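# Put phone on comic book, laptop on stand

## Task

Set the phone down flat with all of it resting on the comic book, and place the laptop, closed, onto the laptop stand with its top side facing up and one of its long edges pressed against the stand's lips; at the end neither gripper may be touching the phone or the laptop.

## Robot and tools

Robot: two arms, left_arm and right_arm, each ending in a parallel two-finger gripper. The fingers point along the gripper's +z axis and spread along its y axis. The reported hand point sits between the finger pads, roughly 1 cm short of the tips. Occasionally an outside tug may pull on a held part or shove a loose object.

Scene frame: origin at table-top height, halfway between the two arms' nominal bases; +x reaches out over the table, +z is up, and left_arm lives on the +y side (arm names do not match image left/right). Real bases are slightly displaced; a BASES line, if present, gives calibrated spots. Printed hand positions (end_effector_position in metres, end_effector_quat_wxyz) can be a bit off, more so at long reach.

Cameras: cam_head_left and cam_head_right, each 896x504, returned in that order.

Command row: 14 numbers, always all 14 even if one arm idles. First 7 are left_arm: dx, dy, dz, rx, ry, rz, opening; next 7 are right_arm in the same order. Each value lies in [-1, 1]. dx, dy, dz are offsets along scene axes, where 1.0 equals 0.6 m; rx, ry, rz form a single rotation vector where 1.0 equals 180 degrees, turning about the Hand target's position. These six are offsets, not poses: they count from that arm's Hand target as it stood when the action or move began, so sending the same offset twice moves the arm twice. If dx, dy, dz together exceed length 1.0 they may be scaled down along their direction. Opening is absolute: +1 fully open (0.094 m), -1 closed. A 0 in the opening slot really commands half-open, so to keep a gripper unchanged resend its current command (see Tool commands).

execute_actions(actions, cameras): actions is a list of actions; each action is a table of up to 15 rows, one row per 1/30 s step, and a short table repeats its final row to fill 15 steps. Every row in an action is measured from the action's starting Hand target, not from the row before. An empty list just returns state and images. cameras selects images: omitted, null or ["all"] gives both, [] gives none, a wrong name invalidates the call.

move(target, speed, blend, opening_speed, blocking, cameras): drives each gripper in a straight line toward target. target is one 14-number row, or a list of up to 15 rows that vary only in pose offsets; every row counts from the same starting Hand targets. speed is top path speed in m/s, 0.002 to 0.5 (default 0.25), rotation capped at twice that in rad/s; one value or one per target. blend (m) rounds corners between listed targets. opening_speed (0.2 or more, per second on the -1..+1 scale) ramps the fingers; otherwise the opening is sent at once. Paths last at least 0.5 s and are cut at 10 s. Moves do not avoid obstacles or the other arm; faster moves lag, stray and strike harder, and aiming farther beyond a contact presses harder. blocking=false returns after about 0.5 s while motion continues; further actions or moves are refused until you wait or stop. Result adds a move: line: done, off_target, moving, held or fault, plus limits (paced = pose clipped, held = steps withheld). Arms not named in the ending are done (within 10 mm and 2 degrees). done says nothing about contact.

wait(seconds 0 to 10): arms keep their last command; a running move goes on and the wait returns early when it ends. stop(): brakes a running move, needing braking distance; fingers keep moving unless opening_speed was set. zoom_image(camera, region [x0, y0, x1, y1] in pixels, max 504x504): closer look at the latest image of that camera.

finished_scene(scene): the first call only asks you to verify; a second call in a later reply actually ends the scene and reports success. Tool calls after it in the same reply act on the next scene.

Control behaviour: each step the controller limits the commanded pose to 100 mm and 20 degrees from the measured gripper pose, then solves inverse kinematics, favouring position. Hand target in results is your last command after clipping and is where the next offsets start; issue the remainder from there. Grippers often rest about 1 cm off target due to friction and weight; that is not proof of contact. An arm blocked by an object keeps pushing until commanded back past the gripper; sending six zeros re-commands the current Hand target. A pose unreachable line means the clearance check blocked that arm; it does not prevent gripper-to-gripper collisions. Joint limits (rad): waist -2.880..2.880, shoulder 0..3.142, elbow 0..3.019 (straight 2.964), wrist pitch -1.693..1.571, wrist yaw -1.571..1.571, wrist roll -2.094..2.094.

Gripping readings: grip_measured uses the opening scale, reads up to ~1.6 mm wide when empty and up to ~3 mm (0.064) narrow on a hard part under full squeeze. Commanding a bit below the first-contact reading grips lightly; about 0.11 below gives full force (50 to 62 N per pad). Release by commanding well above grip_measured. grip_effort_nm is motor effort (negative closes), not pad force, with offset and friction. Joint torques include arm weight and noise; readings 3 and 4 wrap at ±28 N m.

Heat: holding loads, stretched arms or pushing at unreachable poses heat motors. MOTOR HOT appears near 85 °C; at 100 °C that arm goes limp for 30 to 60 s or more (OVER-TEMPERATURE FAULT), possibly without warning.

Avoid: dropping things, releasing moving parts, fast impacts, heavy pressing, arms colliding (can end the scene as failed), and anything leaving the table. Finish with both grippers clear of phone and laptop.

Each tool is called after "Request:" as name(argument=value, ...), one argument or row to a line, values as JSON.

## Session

Request:
execute_actions(
  actions=[],
)

Scene clock: 0.00 s.
left_arm: end_effector_position=(+0.5781, +0.0324, +0.2203) grip_measured=+1.000 grip_effort_nm=n/a end_effector_quat_wxyz=(+0.373, -0.189, +0.872, +0.255) | right_arm: end_effector_position=(+0.2777, -0.6686, +0.2408) grip_measured=+1.000 grip_effort_nm=n/a end_effector_quat_wxyz=(+0.133, +0.606, +0.784, +0.005)
Joint positions: left_arm=[-0.632 1.766 1.516 -1.115 -0.923 -0.928 0.094] | right_arm=[-0.891 1.408 1.311 -1.216 -0.069 0.44 0.094]
Joint velocities: left_arm=[0.005 -0.015 0.007 -0.007 -0.037 -0.007 0] | right_arm=[-0.015 0.015 0.012 -0.007 -0.037 0.051 0]
Joint torques (N m): no reading
Motor temperatures (°C): left_arm=[22 25 37 23 28 24 28] | right_arm=[26 33 38 25 24 23 26]
Heat: left arm: hottest elbow 37 °C; right arm: hottest elbow 38 °C.
Hand target: left_arm +0.5842, +0.0283, +0.2384; +0.386, -0.198, +0.868, +0.242 | right_arm +0.2823, -0.6743, +0.2483; +0.141, +0.606, +0.783, +0.003
Tool commands: left_gripper/opening=+1.0 right_gripper/opening=+1.0

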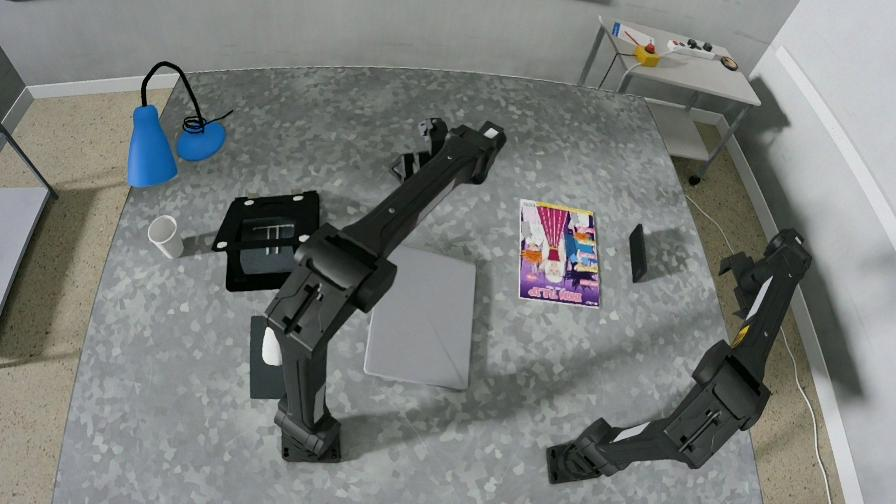

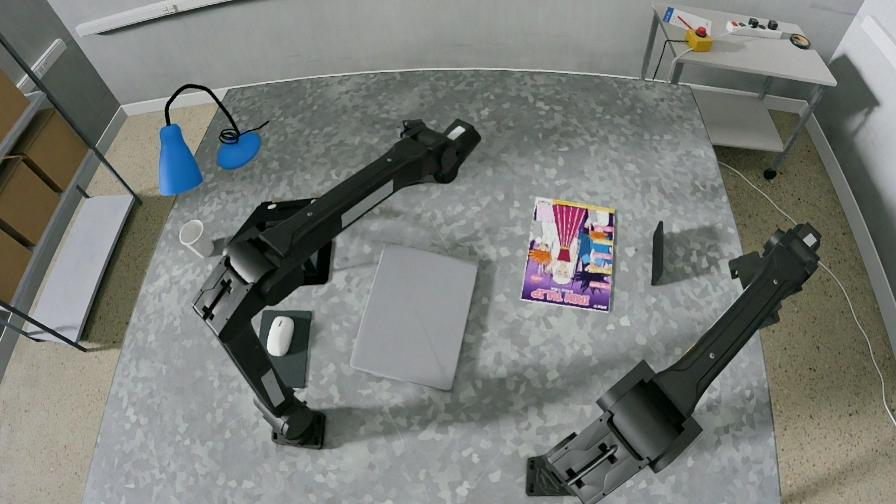

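Request:
zoom_image(
  camera="cam_head_left",
  region=[200, 170, 350, 310],
)

Request:
zoom_image(
  camera="cam_head_right",
  region=[200, 180, 350, 320],
)

Request:
zoom_image(
  camera="cam_head_left",
  region=[500, 190, 680, 320],
)

Request:
zoom_image(
  camera="cam_head_right",
  region=[500, 190, 680, 320],
)

Request:
zoom_image(
  camera="cam_head_left",
  region=[340, 230, 500, 400],
)

Request:
zoom_image(
  camera="cam_head_right",
  region=[340, 230, 500, 400],
)

Scaled by 3.360.

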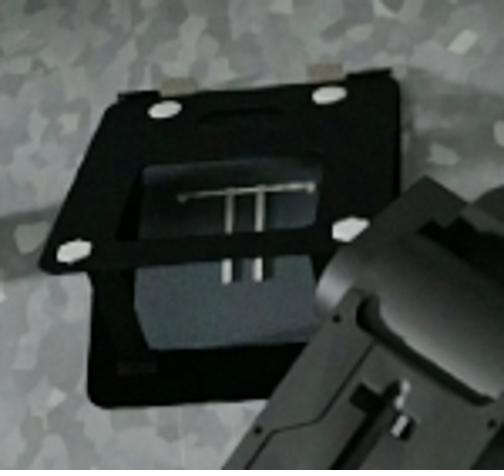

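Scaled by 3.360.

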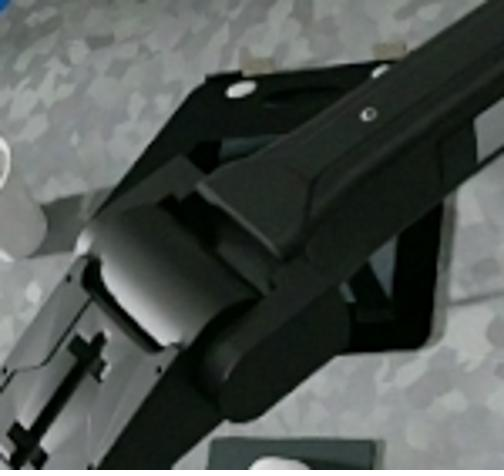

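Scaled by 2.800.

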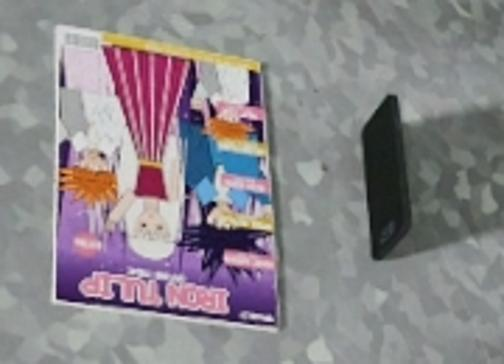

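Scaled by 2.800.

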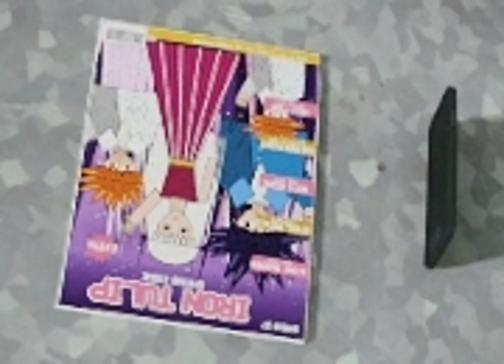

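Scaled by 2.965.

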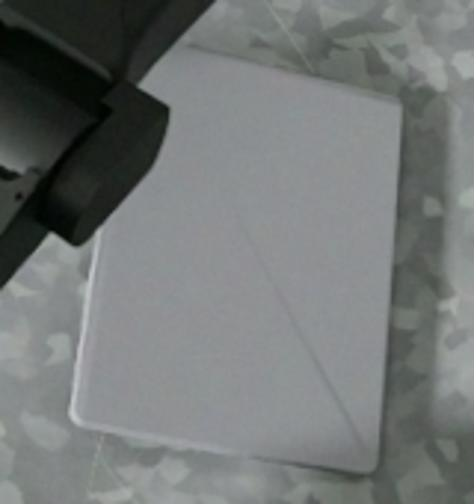

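Scaled by 2.965.

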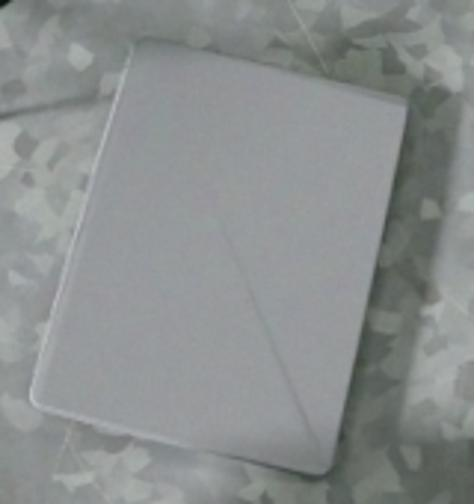

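Request:
zoom_image(
  camera="cam_head_left",
  region=[610, 210, 670, 295],
)

Request:
zoom_image(
  camera="cam_head_right",
  region=[630, 210, 690, 295],
)

Scaled by 5.929.

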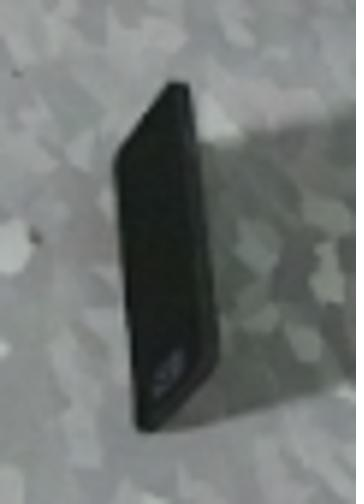

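Scaled by 5.929.

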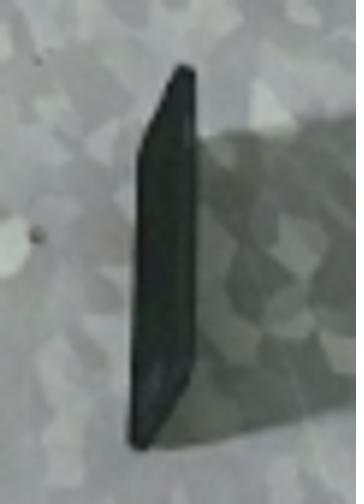

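Request:
zoom_image(
  camera="cam_head_left",
  region=[690, 210, 830, 350],
)

Request:
zoom_image(
  camera="cam_head_right",
  region=[700, 210, 840, 350],
)

Scaled by 3.600.

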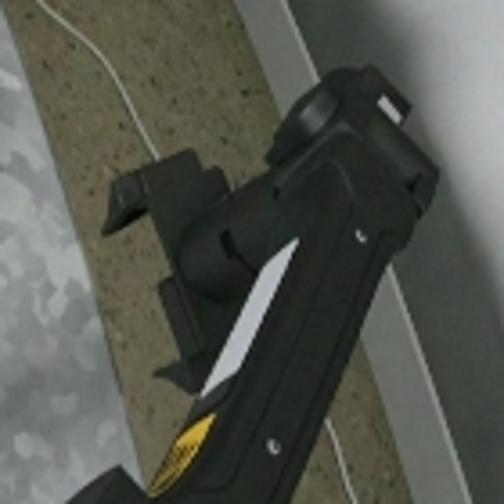

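Scaled by 3.600.

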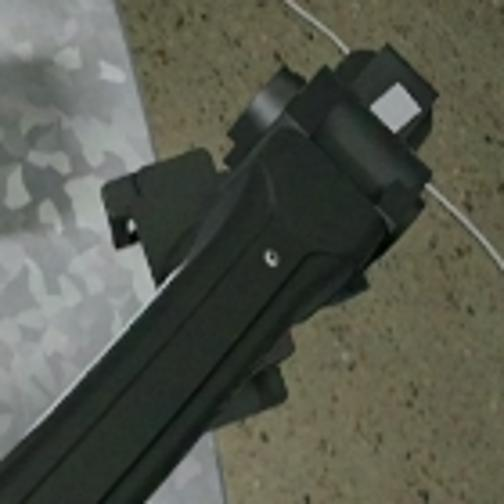

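Request:
move(
  target=[0,0,0,0,0,0,1,0.28,0.29,-0.03,0.002,0.096,0.389,0],
  speed=0.15,
)

Request:
zoom_image(
  camera="cam_head_left",
  region=[580, 200, 720, 320],
)

Request:
zoom_image(
  camera="cam_head_right",
  region=[580, 200, 720, 320],
)

Scene clock: 77.80 s.
left_arm: end_effector_position=(+0.5781, +0.0324, +0.2203) grip_measured=+1.000 grip_effort_nm=0.027 end_effector_quat_wxyz=(+0.373, -0.189, +0.872, +0.255) | right_arm: end_effector_position=(+0.4344, -0.4981, +0.2209) grip_measured=+0.001 grip_effort_nm=-0.081 end_effector_quat_wxyz=(-0.007, +0.054, +0.999, +0.007)
Joint positions: left_arm=[-0.632 1.766 1.516 -1.115 -0.923 -0.928 0.094] | right_arm=[-0.391 1.66 1.568 -1.497 -0.009 -0.278 0.047]
Joint velocities: left_arm=[-0.005 -0.015 0.002 -0.022 -0.037 -0.051 0] | right_arm=[0.005 -0.015 -0.002 -0.002 -0.022 -0.022 0]
Joint torques (N m): left_arm=[-1.96 -19.72 13.04 0.58 -0.57 -0.08] | right_arm=[1.2 -15.74 13.01 -0.27 0.09 0.05]
Motor temperatures (°C): left_arm=[22 29 41 24 28 24 27] | right_arm=[26 36 46 25 24 23 25]
Heat: left arm: hottest elbow 41 °C; right arm: hottest elbow 46 °C.
Hand target: left_arm +0.5842, +0.0283, +0.2385; +0.386, -0.198, +0.868, +0.242 | right_arm +0.4529, -0.5006, +0.2268; -0.001, +0.044, +0.999, +0.004
Off the commanded pose: left_arm 0.020 m, 2 deg | right_arm 0.019 m, 2 deg.
move: off_target (left_arm, right_arm)

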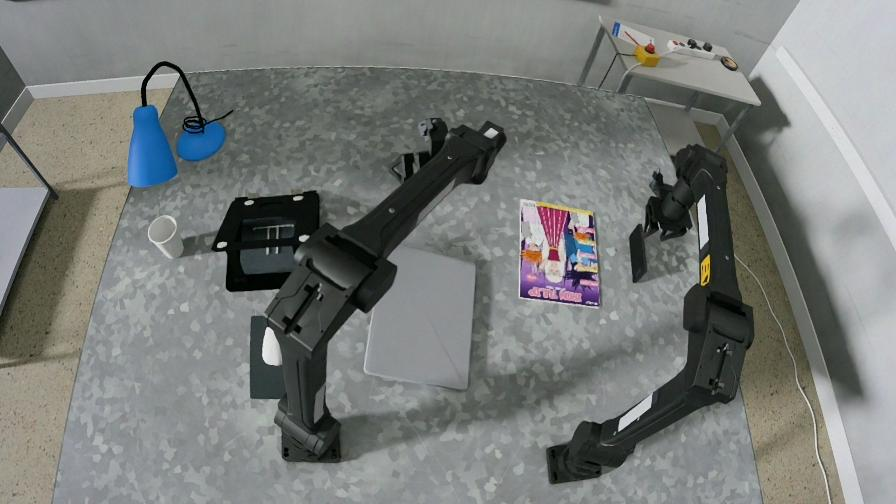

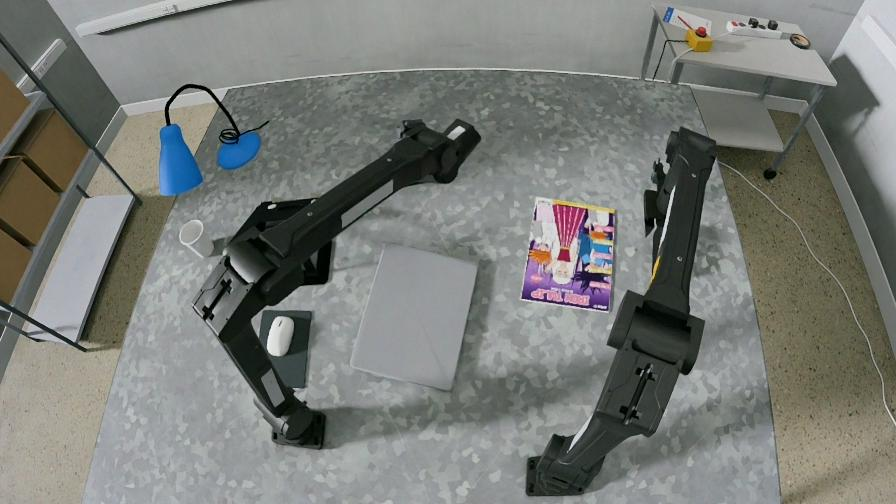

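Scaled by 3.600.

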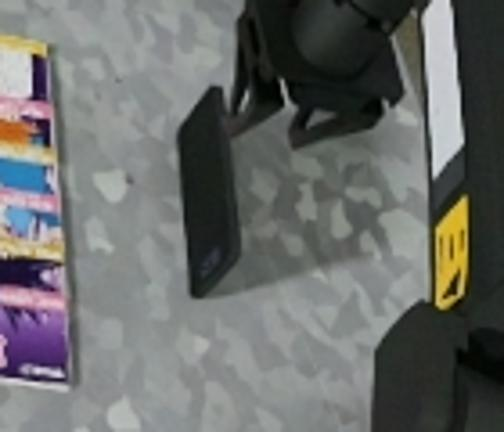

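Scaled by 3.600.

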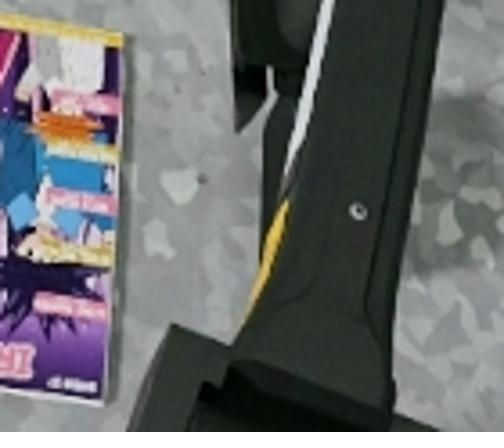

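Request:
move(
  target=[-0.3,0.05,0.1,0,0,0,1,0.09,-0.05,-0.06,0,0,0,0],
  speed=0.1,
)

Request:
zoom_image(
  camera="cam_head_left",
  region=[580, 200, 720, 320],
)

Request:
zoom_image(
  camera="cam_head_right",
  region=[580, 200, 720, 320],
)

Scene clock: 85.03 s.
left_arm: end_effector_position=(+0.4131, +0.0595, +0.2974) grip_measured=+1.000 grip_effort_nm=0.022 end_effector_quat_wxyz=(+0.382, -0.199, +0.869, +0.244) | right_arm: end_effector_position=(+0.4867, -0.5194, +0.1887) grip_measured=+0.001 grip_effort_nm=-0.081 end_effector_quat_wxyz=(-0.014, +0.045, +0.999, +0.010)
Joint positions: left_arm=[-0.811 1.39 1.278 -1.466 -0.942 -1.237 0.094] | right_arm=[-0.391 1.829 1.712 -1.486 -0.009 -0.295 0.047]
Joint velocities: left_arm=[0.015 -0.005 0.007 -0.002 -0.095 0.051 0] | right_arm=[0.005 -0.015 -0.012 0.007 0.007 0.022 -0.001]
Joint torques (N m): left_arm=[-2.2 -13.86 9.09 0.16 -0.7 -0.09] | right_arm=[0.15 -18.61 12.93 0.38 0.09 0.09]
Motor temperatures (°C): left_arm=[22 29 41 23 28 24 27] | right_arm=[26 36 47 25 24 23 25]
Heat: left arm: hottest elbow 41 °C; right arm: hottest elbow 47 °C.
Hand target: left_arm +0.4061, +0.0592, +0.3015; +0.387, -0.198, +0.868, +0.240 | right_arm +0.5060, -0.5316, +0.1903; -0.001, +0.044, +0.999, +0.004
Off the commanded pose: left_arm 0.009 m, 1 deg | right_arm 0.023 m, 2 deg.
move: off_target (right_arm)

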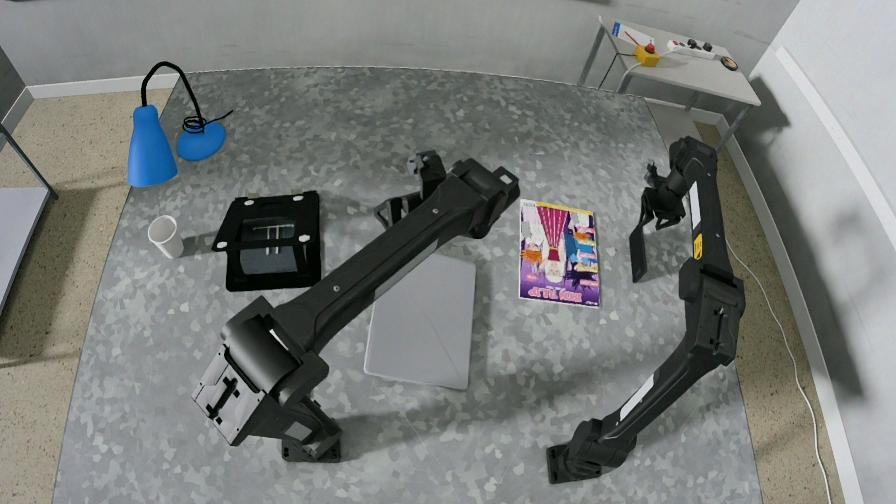

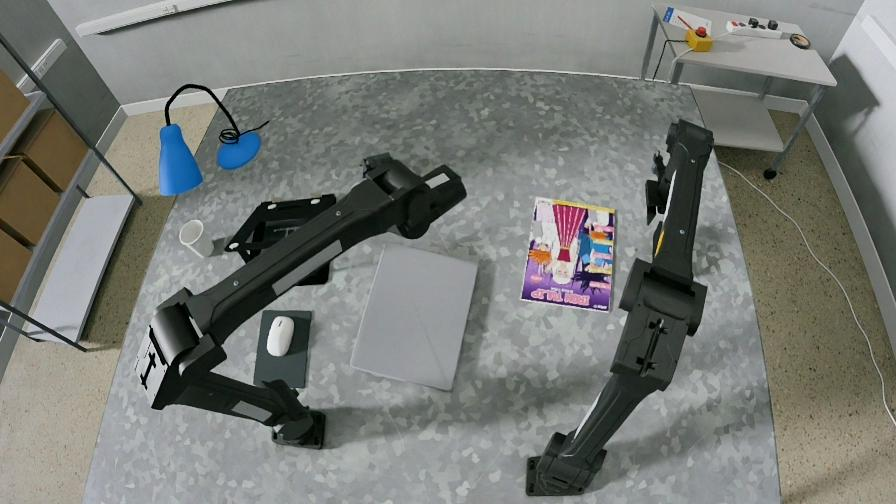

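Scaled by 3.600.

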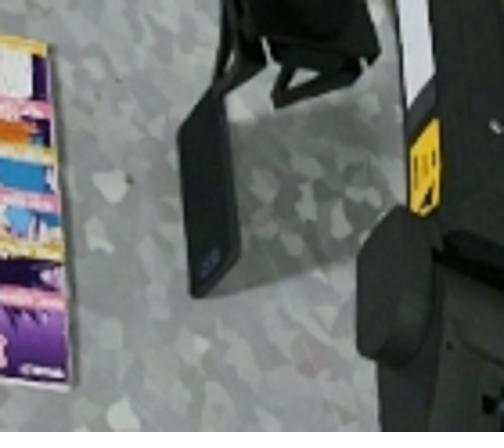

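Scaled by 3.600.

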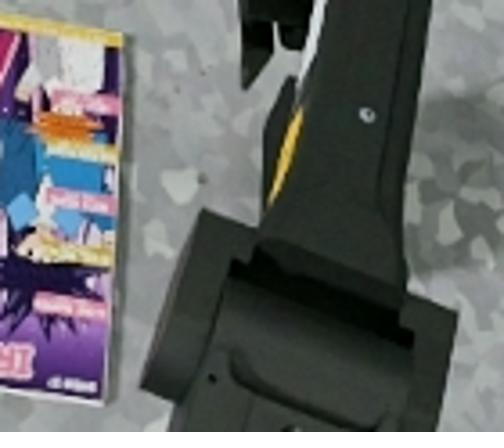

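Request:
move(
  target=[0,0,0,0,0,0,1,0.04,-0.08,-0.09,0,0,0,0],
  speed=0.08,
)

Request:
zoom_image(
  camera="cam_head_left",
  region=[600, 190, 700, 290],
)

Request:
zoom_image(
  camera="cam_head_right",
  region=[620, 190, 720, 290],
)

Scene clock: 97.77 s.
left_arm: end_effector_position=(+0.4131, +0.0595, +0.2974) grip_measured=+1.000 grip_effort_nm=0.017 end_effector_quat_wxyz=(+0.382, -0.199, +0.869, +0.244) | right_arm: end_effector_position=(+0.5117, -0.5655, +0.1377) grip_measured=+0.001 grip_effort_nm=-0.081 end_effector_quat_wxyz=(-0.012, +0.043, +0.999, +0.009)
Joint positions: left_arm=[-0.811 1.39 1.278 -1.467 -0.942 -1.238 0.094] | right_arm=[-0.446 1.962 1.775 -1.414 -0.008 -0.354 0.047]
Joint velocities: left_arm=[-0.005 -0.005 -0.002 -0.002 0.007 0.022 0] | right_arm=[-0.005 -0.015 0.007 0.007 -0.022 0.037 -0.001]
Joint torques (N m): left_arm=[-2.14 -13.8 9.17 0.13 -0.71 -0.08] | right_arm=[-0.15 -20.66 12.78 0.39 0.06 0.08]
Motor temperatures (°C): left_arm=[22 29 42 23 28 24 27] | right_arm=[26 37 51 25 24 23 25]
Heat: left arm: hottest elbow 42 °C; right arm: hottest elbow 51 °C.
Hand target: left_arm +0.4061, +0.0592, +0.3015; +0.387, -0.198, +0.868, +0.241 | right_arm +0.5286, -0.5806, +0.1364; +0.000, +0.044, +0.999, +0.004
Off the commanded pose: left_arm 0.008 m, 1 deg | right_arm 0.023 m, 2 deg.
move: off_target (right_arm)

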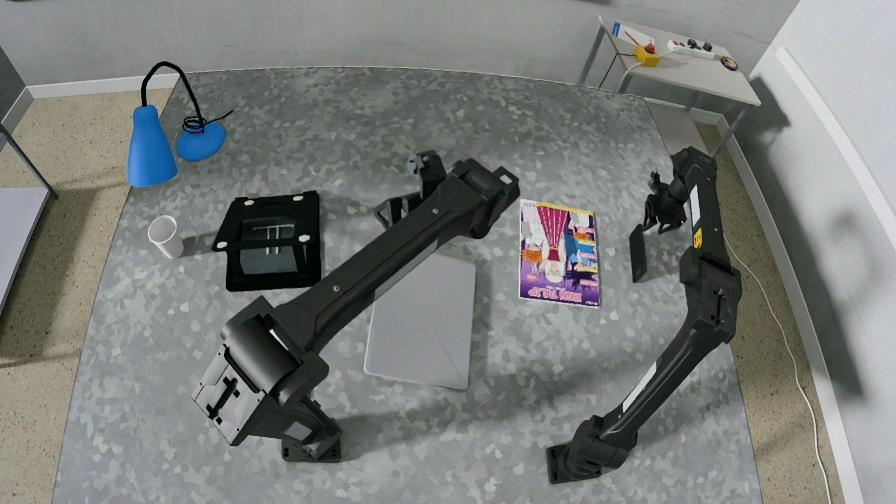

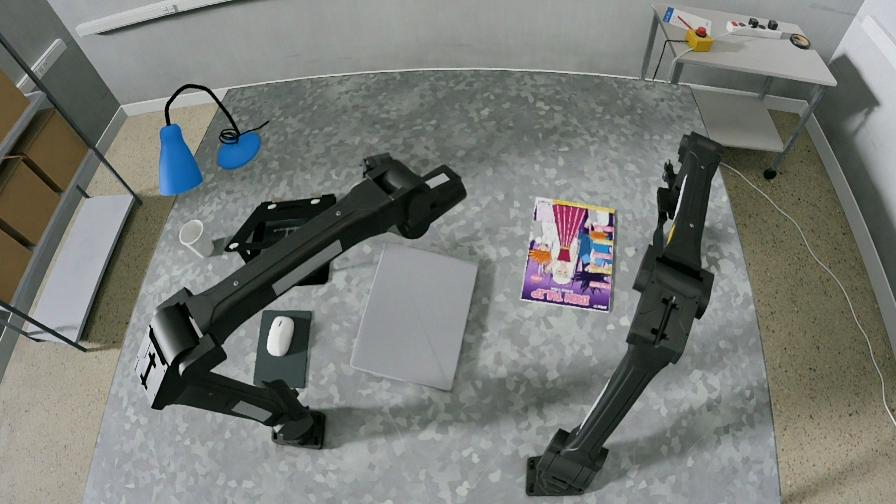

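Scaled by 5.040.

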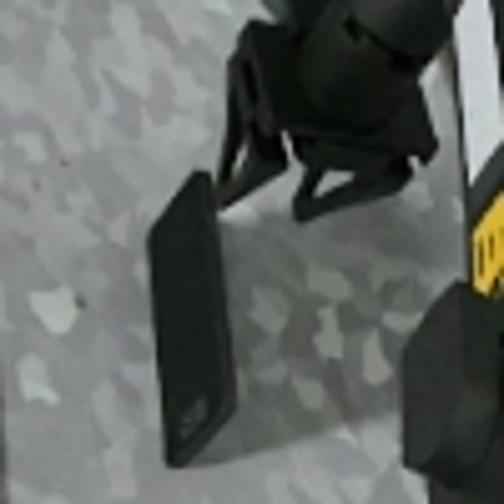

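Scaled by 5.040.

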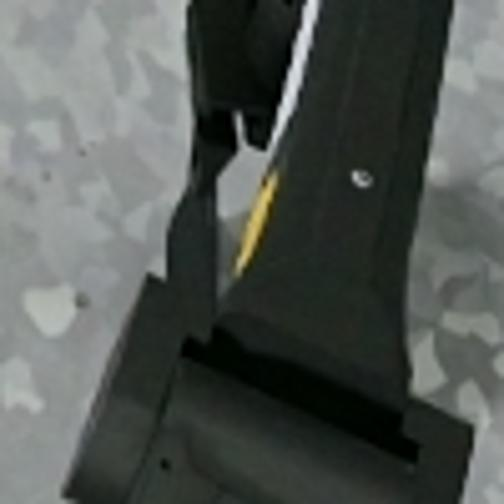

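Request:
move(
  target=[0,0,0,0,0,0,1,0.005,-0.025,-0.06,0,0,0,0],
  speed=0.06,
  cameras=["cam_head_left"],
)

Request:
zoom_image(
  camera="cam_head_left",
  region=[600, 190, 700, 290],
)

Scene clock: 104.40 s.
left_arm: end_effector_position=(+0.4131, +0.0595, +0.2974) grip_measured=+1.000 grip_effort_nm=0.027 end_effector_quat_wxyz=(+0.382, -0.199, +0.869, +0.244) | right_arm: end_effector_position=(+0.5209, -0.5828, +0.1100) grip_measured=+0.001 grip_effort_nm=-0.081 end_effector_quat_wxyz=(-0.004, +0.043, +0.999, +0.006)
Joint positions: left_arm=[-0.811 1.39 1.278 -1.467 -0.942 -1.238 0.094] | right_arm=[-0.465 2.009 1.775 -1.348 -0.008 -0.375 0.047]
Joint velocities: left_arm=[-0.015 -0.005 -0.012 0.002 -0.081 0.037 0] | right_arm=[-0.015 0.005 -0.017 -0.017 -0.022 -0.037 -0.001]
Joint torques (N m): left_arm=[-2.26 -13.98 9.52 -0.06 -0.75 -0.09] | right_arm=[-0.21 -21.6 11.21 0.58 0.06 0.08]
Motor temperatures (°C): left_arm=[22 28 42 23 28 24 27] | right_arm=[26 37 51 25 24 23 25]
Heat: left arm: hottest elbow 42 °C; right arm: hottest elbow 51 °C.
Hand target: left_arm +0.4061, +0.0592, +0.3015; +0.387, -0.198, +0.868, +0.241 | right_arm +0.5310, -0.5959, +0.1004; +0.000, +0.044, +0.999, +0.004
Off the commanded pose: left_arm 0.008 m, 1 deg | right_arm 0.019 m, 1 deg.
move: off_target (right_arm)
Images, in order (width x height): cam_head_left 896x504.

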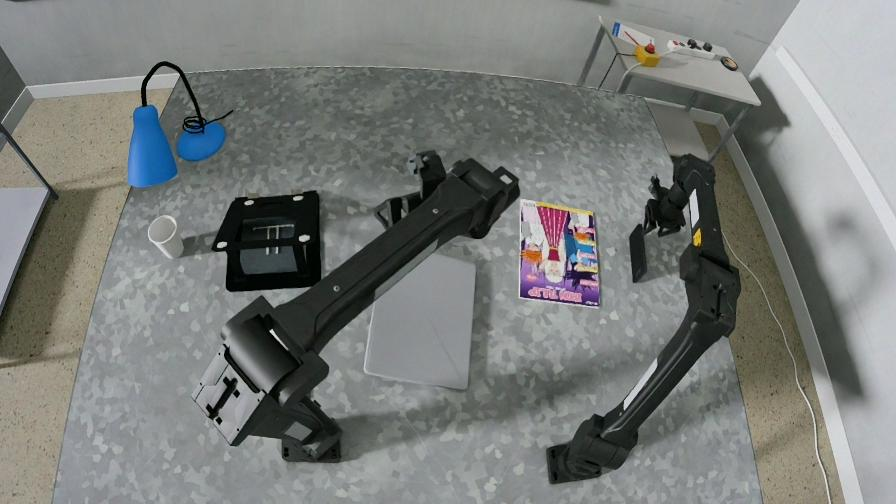

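Scaled by 5.040.

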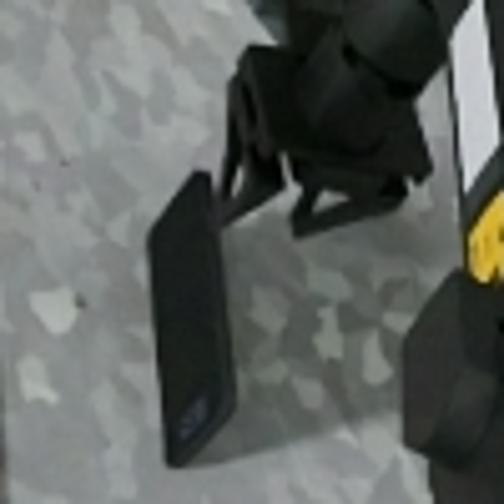

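Request:
move(
  target=[0,0,0,0,0,0,1,-0.003,0,-0.06,0,0,0,0],
  speed=0.05,
  cameras=["cam_head_left"],
)

Request:
zoom_image(
  camera="cam_head_left",
  region=[600, 190, 700, 290],
)

Scene clock: 108.73 s.
left_arm: end_effector_position=(+0.4131, +0.0595, +0.2974) grip_measured=+1.000 grip_effort_nm=0.022 end_effector_quat_wxyz=(+0.382, -0.199, +0.869, +0.244) | right_arm: end_effector_position=(+0.5348, -0.5900, +0.0947) grip_measured=+0.001 grip_effort_nm=-0.085 end_effector_quat_wxyz=(+0.020, +0.042, +0.999, -0.004)
Joint positions: left_arm=[-0.811 1.39 1.278 -1.467 -0.942 -1.238 0.094] | right_arm=[-0.466 2.028 1.764 -1.267 -0.008 -0.377 0.047]
Joint velocities: left_arm=[-0.005 -0.005 -0.007 -0.017 0.037 -0.051 0] | right_arm=[-0.024 0.005 0.007 -0.007 0.022 -0.007 0]
Joint torques (N m): left_arm=[-2.9 -14.1 9.09 -0.2 -0.73 -0.11] | right_arm=[-0.38 -21.71 7.42 0.47 0.04 0.09]
Motor temperatures (°C): left_arm=[22 28 42 23 28 24 27] | right_arm=[26 37 51 25 24 23 25]
Heat: left arm: hottest elbow 42 °C; right arm: hottest elbow 51 °C.
Hand target: left_arm +0.4061, +0.0592, +0.3015; +0.387, -0.197, +0.868, +0.241 | right_arm +0.5286, -0.5962, +0.0645; +0.000, +0.044, +0.999, +0.003
Off the commanded pose: left_arm 0.008 m, 1 deg | right_arm 0.031 m, 2 deg.
move: off_target (right_arm)
Images, in order (width x height): cam_head_left 896x504.

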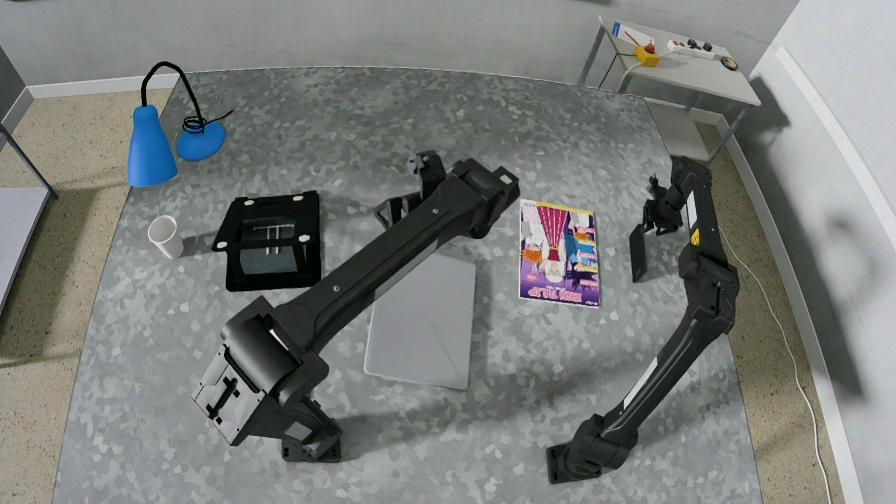

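Scaled by 5.040.

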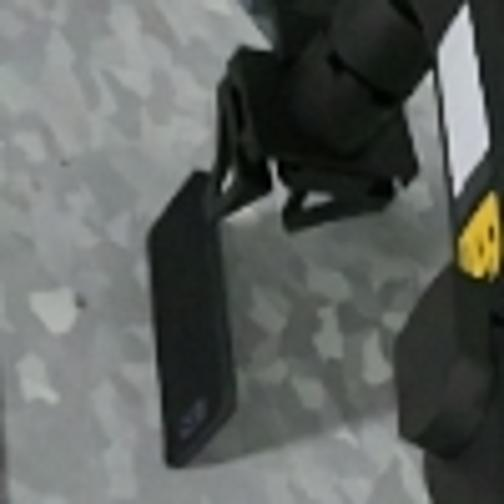

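Request:
move(
  target=[0,0,0,0,0,0,1,-0.01,0,-0.02,0,0,0,0],
  speed=0.05,
  cameras=["cam_head_left"],
)

Request:
zoom_image(
  camera="cam_head_left",
  region=[600, 190, 700, 290],
)

Scene clock: 111.67 s.
left_arm: end_effector_position=(+0.4131, +0.0595, +0.2974) grip_measured=+1.000 grip_effort_nm=0.022 end_effector_quat_wxyz=(+0.382, -0.199, +0.869, +0.244) | right_arm: end_effector_position=(+0.5330, -0.5912, +0.0872) grip_measured=+0.001 grip_effort_nm=-0.081 end_effector_quat_wxyz=(+0.022, +0.041, +0.999, -0.005)
Joint positions: left_arm=[-0.811 1.39 1.278 -1.467 -0.942 -1.238 0.094] | right_arm=[-0.469 2.028 1.743 -1.242 -0.009 -0.382 0.047]
Joint velocities: left_arm=[-0.005 -0.024 -0.012 0.012 -0.037 -0.007 0] | right_arm=[-0.005 -0.015 -0.017 0.002 0.051 0.007 0]
Joint torques (N m): left_arm=[-1.85 -13.57 9.29 -0.01 -0.71 -0.07] | right_arm=[0.15 -21.77 6.24 0.79 0.08 0.14]
Motor temperatures (°C): left_arm=[22 28 42 23 28 24 27] | right_arm=[26 38 51 25 24 23 25]
Heat: left arm: hottest elbow 42 °C; right arm: hottest elbow 51 °C.
Hand target: left_arm +0.4061, +0.0592, +0.3015; +0.387, -0.197, +0.868, +0.241 | right_arm +0.5224, -0.5963, +0.0526; +0.000, +0.044, +0.999, +0.003
Off the commanded pose: left_arm 0.008 m, 1 deg | right_arm 0.037 m, 3 deg.
move: off_target (right_arm)
Images, in order (width x height): cam_head_left 896x504.

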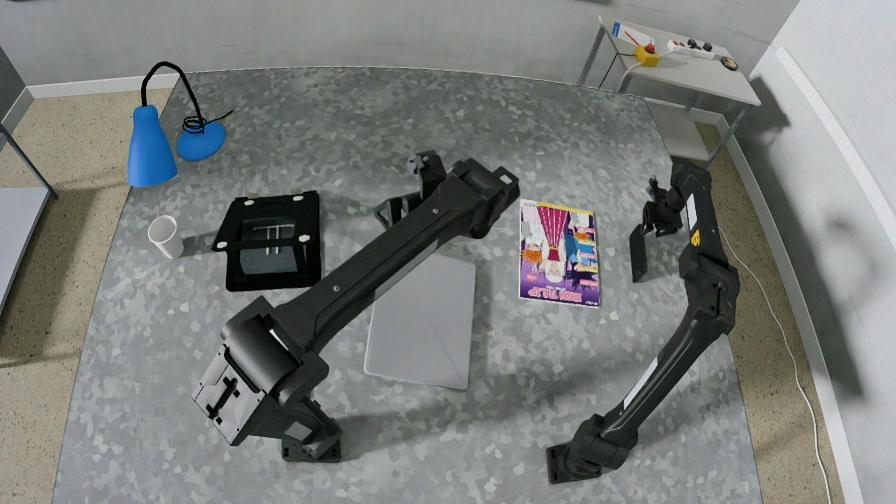

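Scaled by 5.040.

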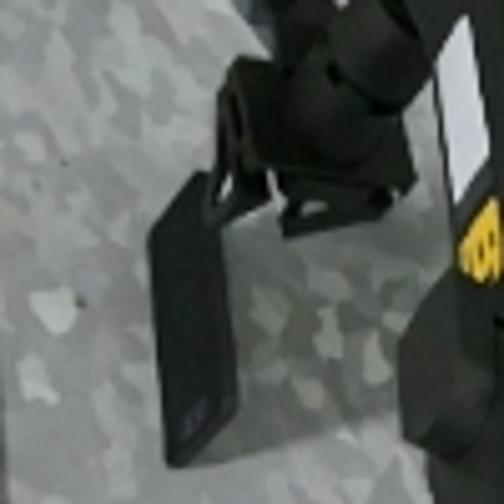

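Request:
move(
  target=[0,0,0,0,0,0,1,-0.035,0.01,-0.04,0,0,0,0],
  speed=0.05,
  cameras=["cam_head_left"],
)

Request:
zoom_image(
  camera="cam_head_left",
  region=[600, 190, 700, 290],
)

Scene clock: 115.77 s.
left_arm: end_effector_position=(+0.4131, +0.0595, +0.2974) grip_measured=+1.000 grip_effort_nm=0.022 end_effector_quat_wxyz=(+0.382, -0.199, +0.869, +0.244) | right_arm: end_effector_position=(+0.5297, -0.5889, +0.0851) grip_measured=+0.001 grip_effort_nm=-0.076 end_effector_quat_wxyz=(+0.055, +0.040, +0.998, -0.016)
Joint positions: left_arm=[-0.811 1.39 1.278 -1.467 -0.942 -1.238 0.094] | right_arm=[-0.47 1.977 1.651 -1.132 -0.015 -0.383 0.047]
Joint velocities: left_arm=[0.005 -0.005 -0.012 0.002 -0.007 0.007 0] | right_arm=[-0.005 0.005 -0.002 -0.012 -0.037 -0.081 -0.001]
Joint torques (N m): left_arm=[-2.78 -14.15 9.22 -0.28 -0.71 -0.06] | right_arm=[-0.79 -19.6 4.53 0.16 0.27 0.05]
Motor temperatures (°C): left_arm=[22 28 42 23 28 24 27] | right_arm=[26 38 50 25 24 23 25]
Heat: left arm: hottest elbow 42 °C; right arm: hottest elbow 50 °C.
Hand target: left_arm +0.4061, +0.0592, +0.3015; +0.387, -0.197, +0.868, +0.241 | right_arm +0.5010, -0.5902, +0.0289; +0.000, +0.044, +0.999, +0.003
Off the commanded pose: left_arm 0.008 m, 1 deg | right_arm 0.063 m, 7 deg.
move: off_target (right_arm)
Images, in order (width x height): cam_head_left 896x504.

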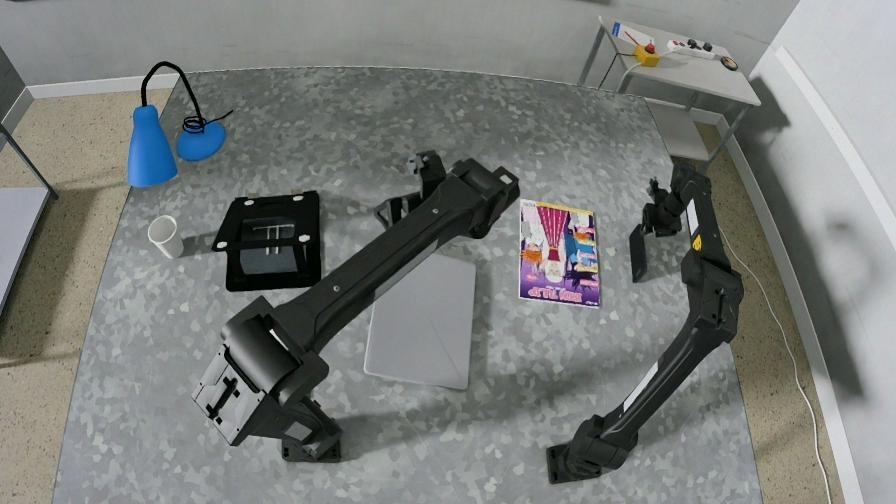

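Scaled by 5.040.

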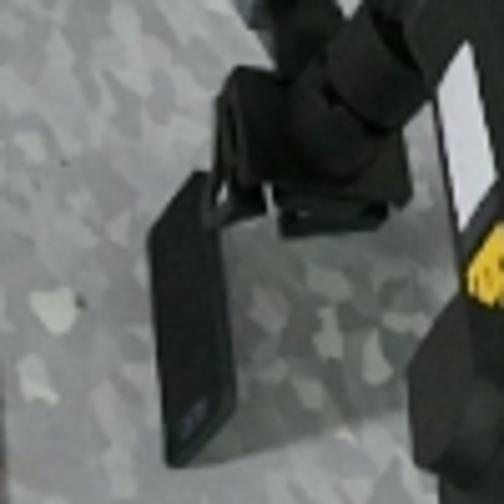

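Request:
move(
  target=[
    [0,0,0,0,0,0,1,0,0,0.14,0,0,0,0],
    [0,0,0,0,0,0,1,-0.01,0.03,0.14,0,0,0,0],
  ],
  speed=0.05,
  cameras=["cam_head_left"],
)

Request:
zoom_image(
  camera="cam_head_left",
  region=[600, 190, 700, 290],
)

Scene clock: 123.77 s.
left_arm: end_effector_position=(+0.4131, +0.0595, +0.2974) grip_measured=+1.000 grip_effort_nm=0.022 end_effector_quat_wxyz=(+0.382, -0.199, +0.869, +0.244) | right_arm: end_effector_position=(+0.4914, -0.5740, +0.1026) grip_measured=+0.001 grip_effort_nm=-0.081 end_effector_quat_wxyz=(-0.010, +0.045, +0.999, +0.009)
Joint positions: left_arm=[-0.811 1.39 1.278 -1.467 -0.942 -1.238 0.094] | right_arm=[-0.474 1.943 1.651 -1.304 -0.009 -0.38 0.047]
Joint velocities: left_arm=[0.005 0.005 -0.012 -0.012 0.007 -0.007 0] | right_arm=[-0.005 -0.005 -0.012 -0.002 -0.007 -0.022 0]
Joint torques (N m): left_arm=[-2.32 -13.92 9.16 0.01 -0.71 -0.13] | right_arm=[1.14 -24 8.94 0.12 0.08 0.26]
Motor temperatures (°C): left_arm=[22 28 42 23 28 24 27] | right_arm=[26 38 49 25 24 23 25]
Heat: left arm: hottest elbow 42 °C; right arm: hottest elbow 49 °C.
Hand target: left_arm +0.4061, +0.0592, +0.3015; +0.387, -0.197, +0.868, +0.241 | right_arm +0.4966, -0.5715, +0.1128; +0.000, +0.044, +0.999, +0.004
Off the commanded pose: left_arm 0.008 m, 1 deg | right_arm 0.011 m, 1 deg.
move: off_target (right_arm)
Images, in order (width x height): cam_head_left 896x504.

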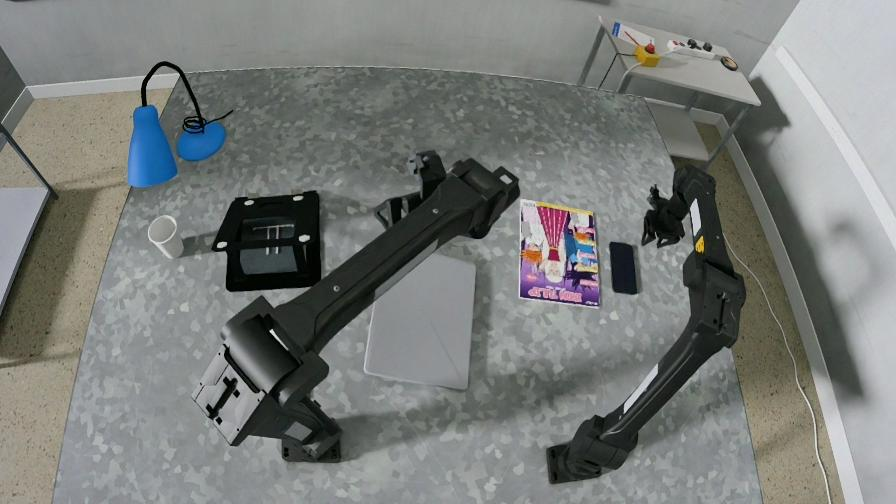

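Scaled by 5.040.

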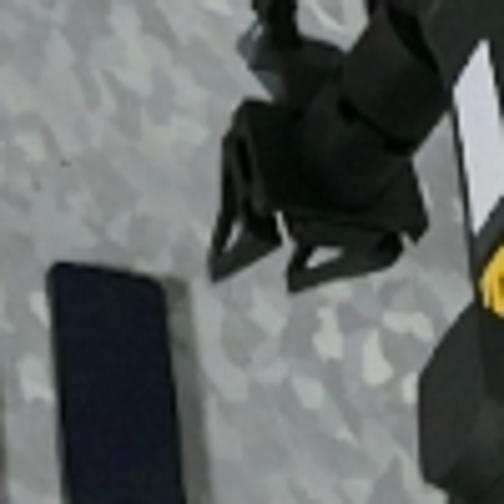

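Request:
zoom_image(
  camera="cam_head_left",
  region=[590, 225, 660, 305],
)

Request:
zoom_image(
  camera="cam_head_right",
  region=[610, 225, 680, 305],
)

Scaled by 6.300.

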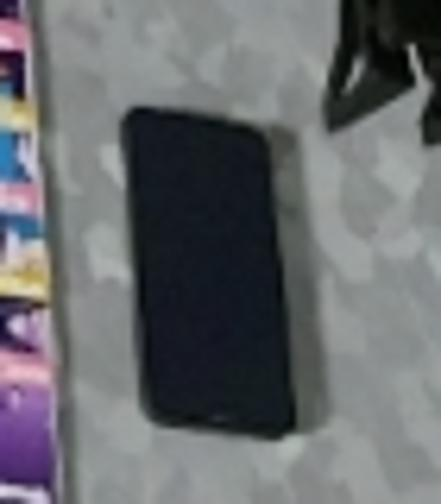

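This scene's latest camera images include none from cam_head_right. They are from: cam_head_left. cam_head_right's image comes with the result of a call that names it in "cameras".

Request:
move(
  target=[
    [0,0,0,0,0,0,1,-0.024,0.0625,0,0,0,0,1],
    [0,0,0,0,0,0,1,-0.024,0.0625,-0.071,0,0,0,1],
  ],
  speed=0.06,
)

Request:
zoom_image(
  camera="cam_head_left",
  region=[590, 210, 680, 300],
)

Request:
zoom_image(
  camera="cam_head_right",
  region=[600, 210, 690, 300],
)

Scene clock: 140.03 s.
left_arm: end_effector_position=(+0.4131, +0.0595, +0.2974) grip_measured=+1.000 grip_effort_nm=0.022 end_effector_quat_wxyz=(+0.382, -0.199, +0.869, +0.244) | right_arm: end_effector_position=(+0.4831, -0.5398, +0.0850) grip_measured=+0.999 grip_effort_nm=0.066 end_effector_quat_wxyz=(+0.009, +0.045, +0.999, +0.001)
Joint positions: left_arm=[-0.811 1.39 1.278 -1.467 -0.942 -1.238 0.094] | right_arm=[-0.427 1.877 1.501 -1.178 -0.009 -0.331 0.094]
Joint velocities: left_arm=[-0.015 -0.015 -0.002 -0.007 0.037 0.066 0] | right_arm=[0.005 -0.005 -0.002 -0.002 -0.022 0.051 -0.001]
Joint torques (N m): left_arm=[-2.14 -14.27 9.25 -0.09 -0.74 -0.12] | right_arm=[1.2 -21.48 7.16 0.51 0.08 0.22]
Motor temperatures (°C): left_arm=[22 28 42 23 28 24 27] | right_arm=[26 38 48 25 24 23 25]
Heat: left arm: hottest elbow 42 °C; right arm: hottest elbow 48 °C.
Hand target: left_arm +0.4061, +0.0592, +0.3015; +0.387, -0.197, +0.868, +0.241 | right_arm +0.4819, -0.5339, +0.0702; -0.001, +0.044, +0.999, +0.004
Off the commanded pose: left_arm 0.008 m, 1 deg | right_arm 0.016 m, 1 deg.
move: off_target (right_arm)

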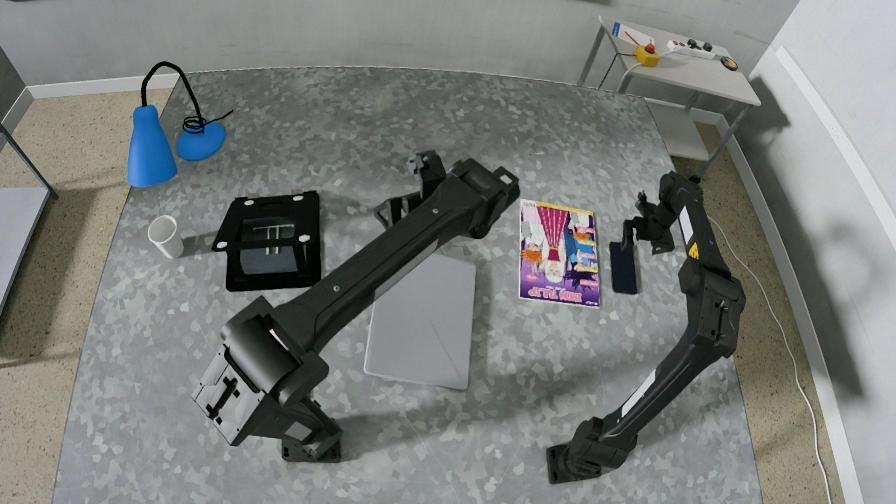

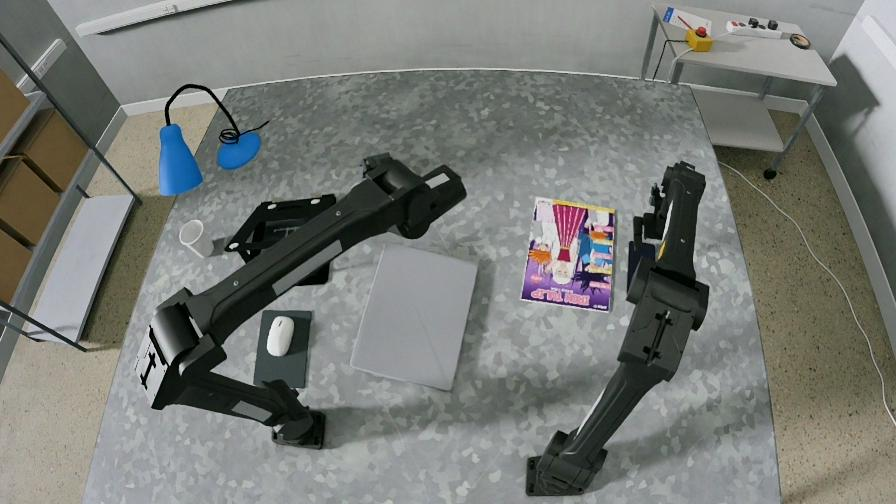

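Scaled by 5.600.

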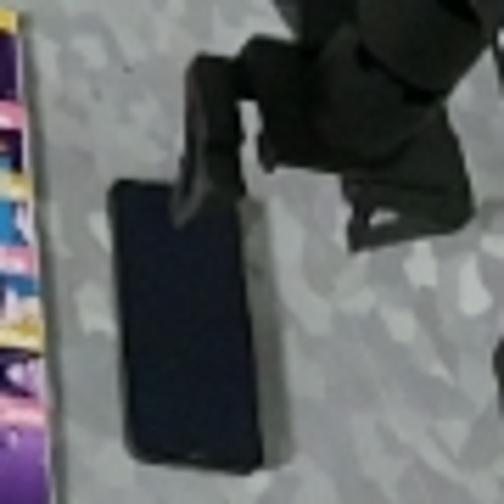

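Scaled by 5.600.

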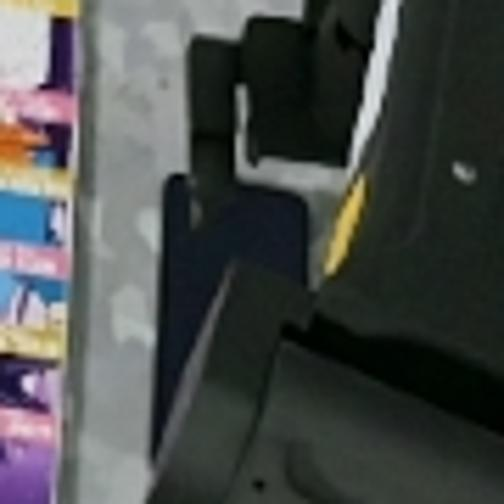

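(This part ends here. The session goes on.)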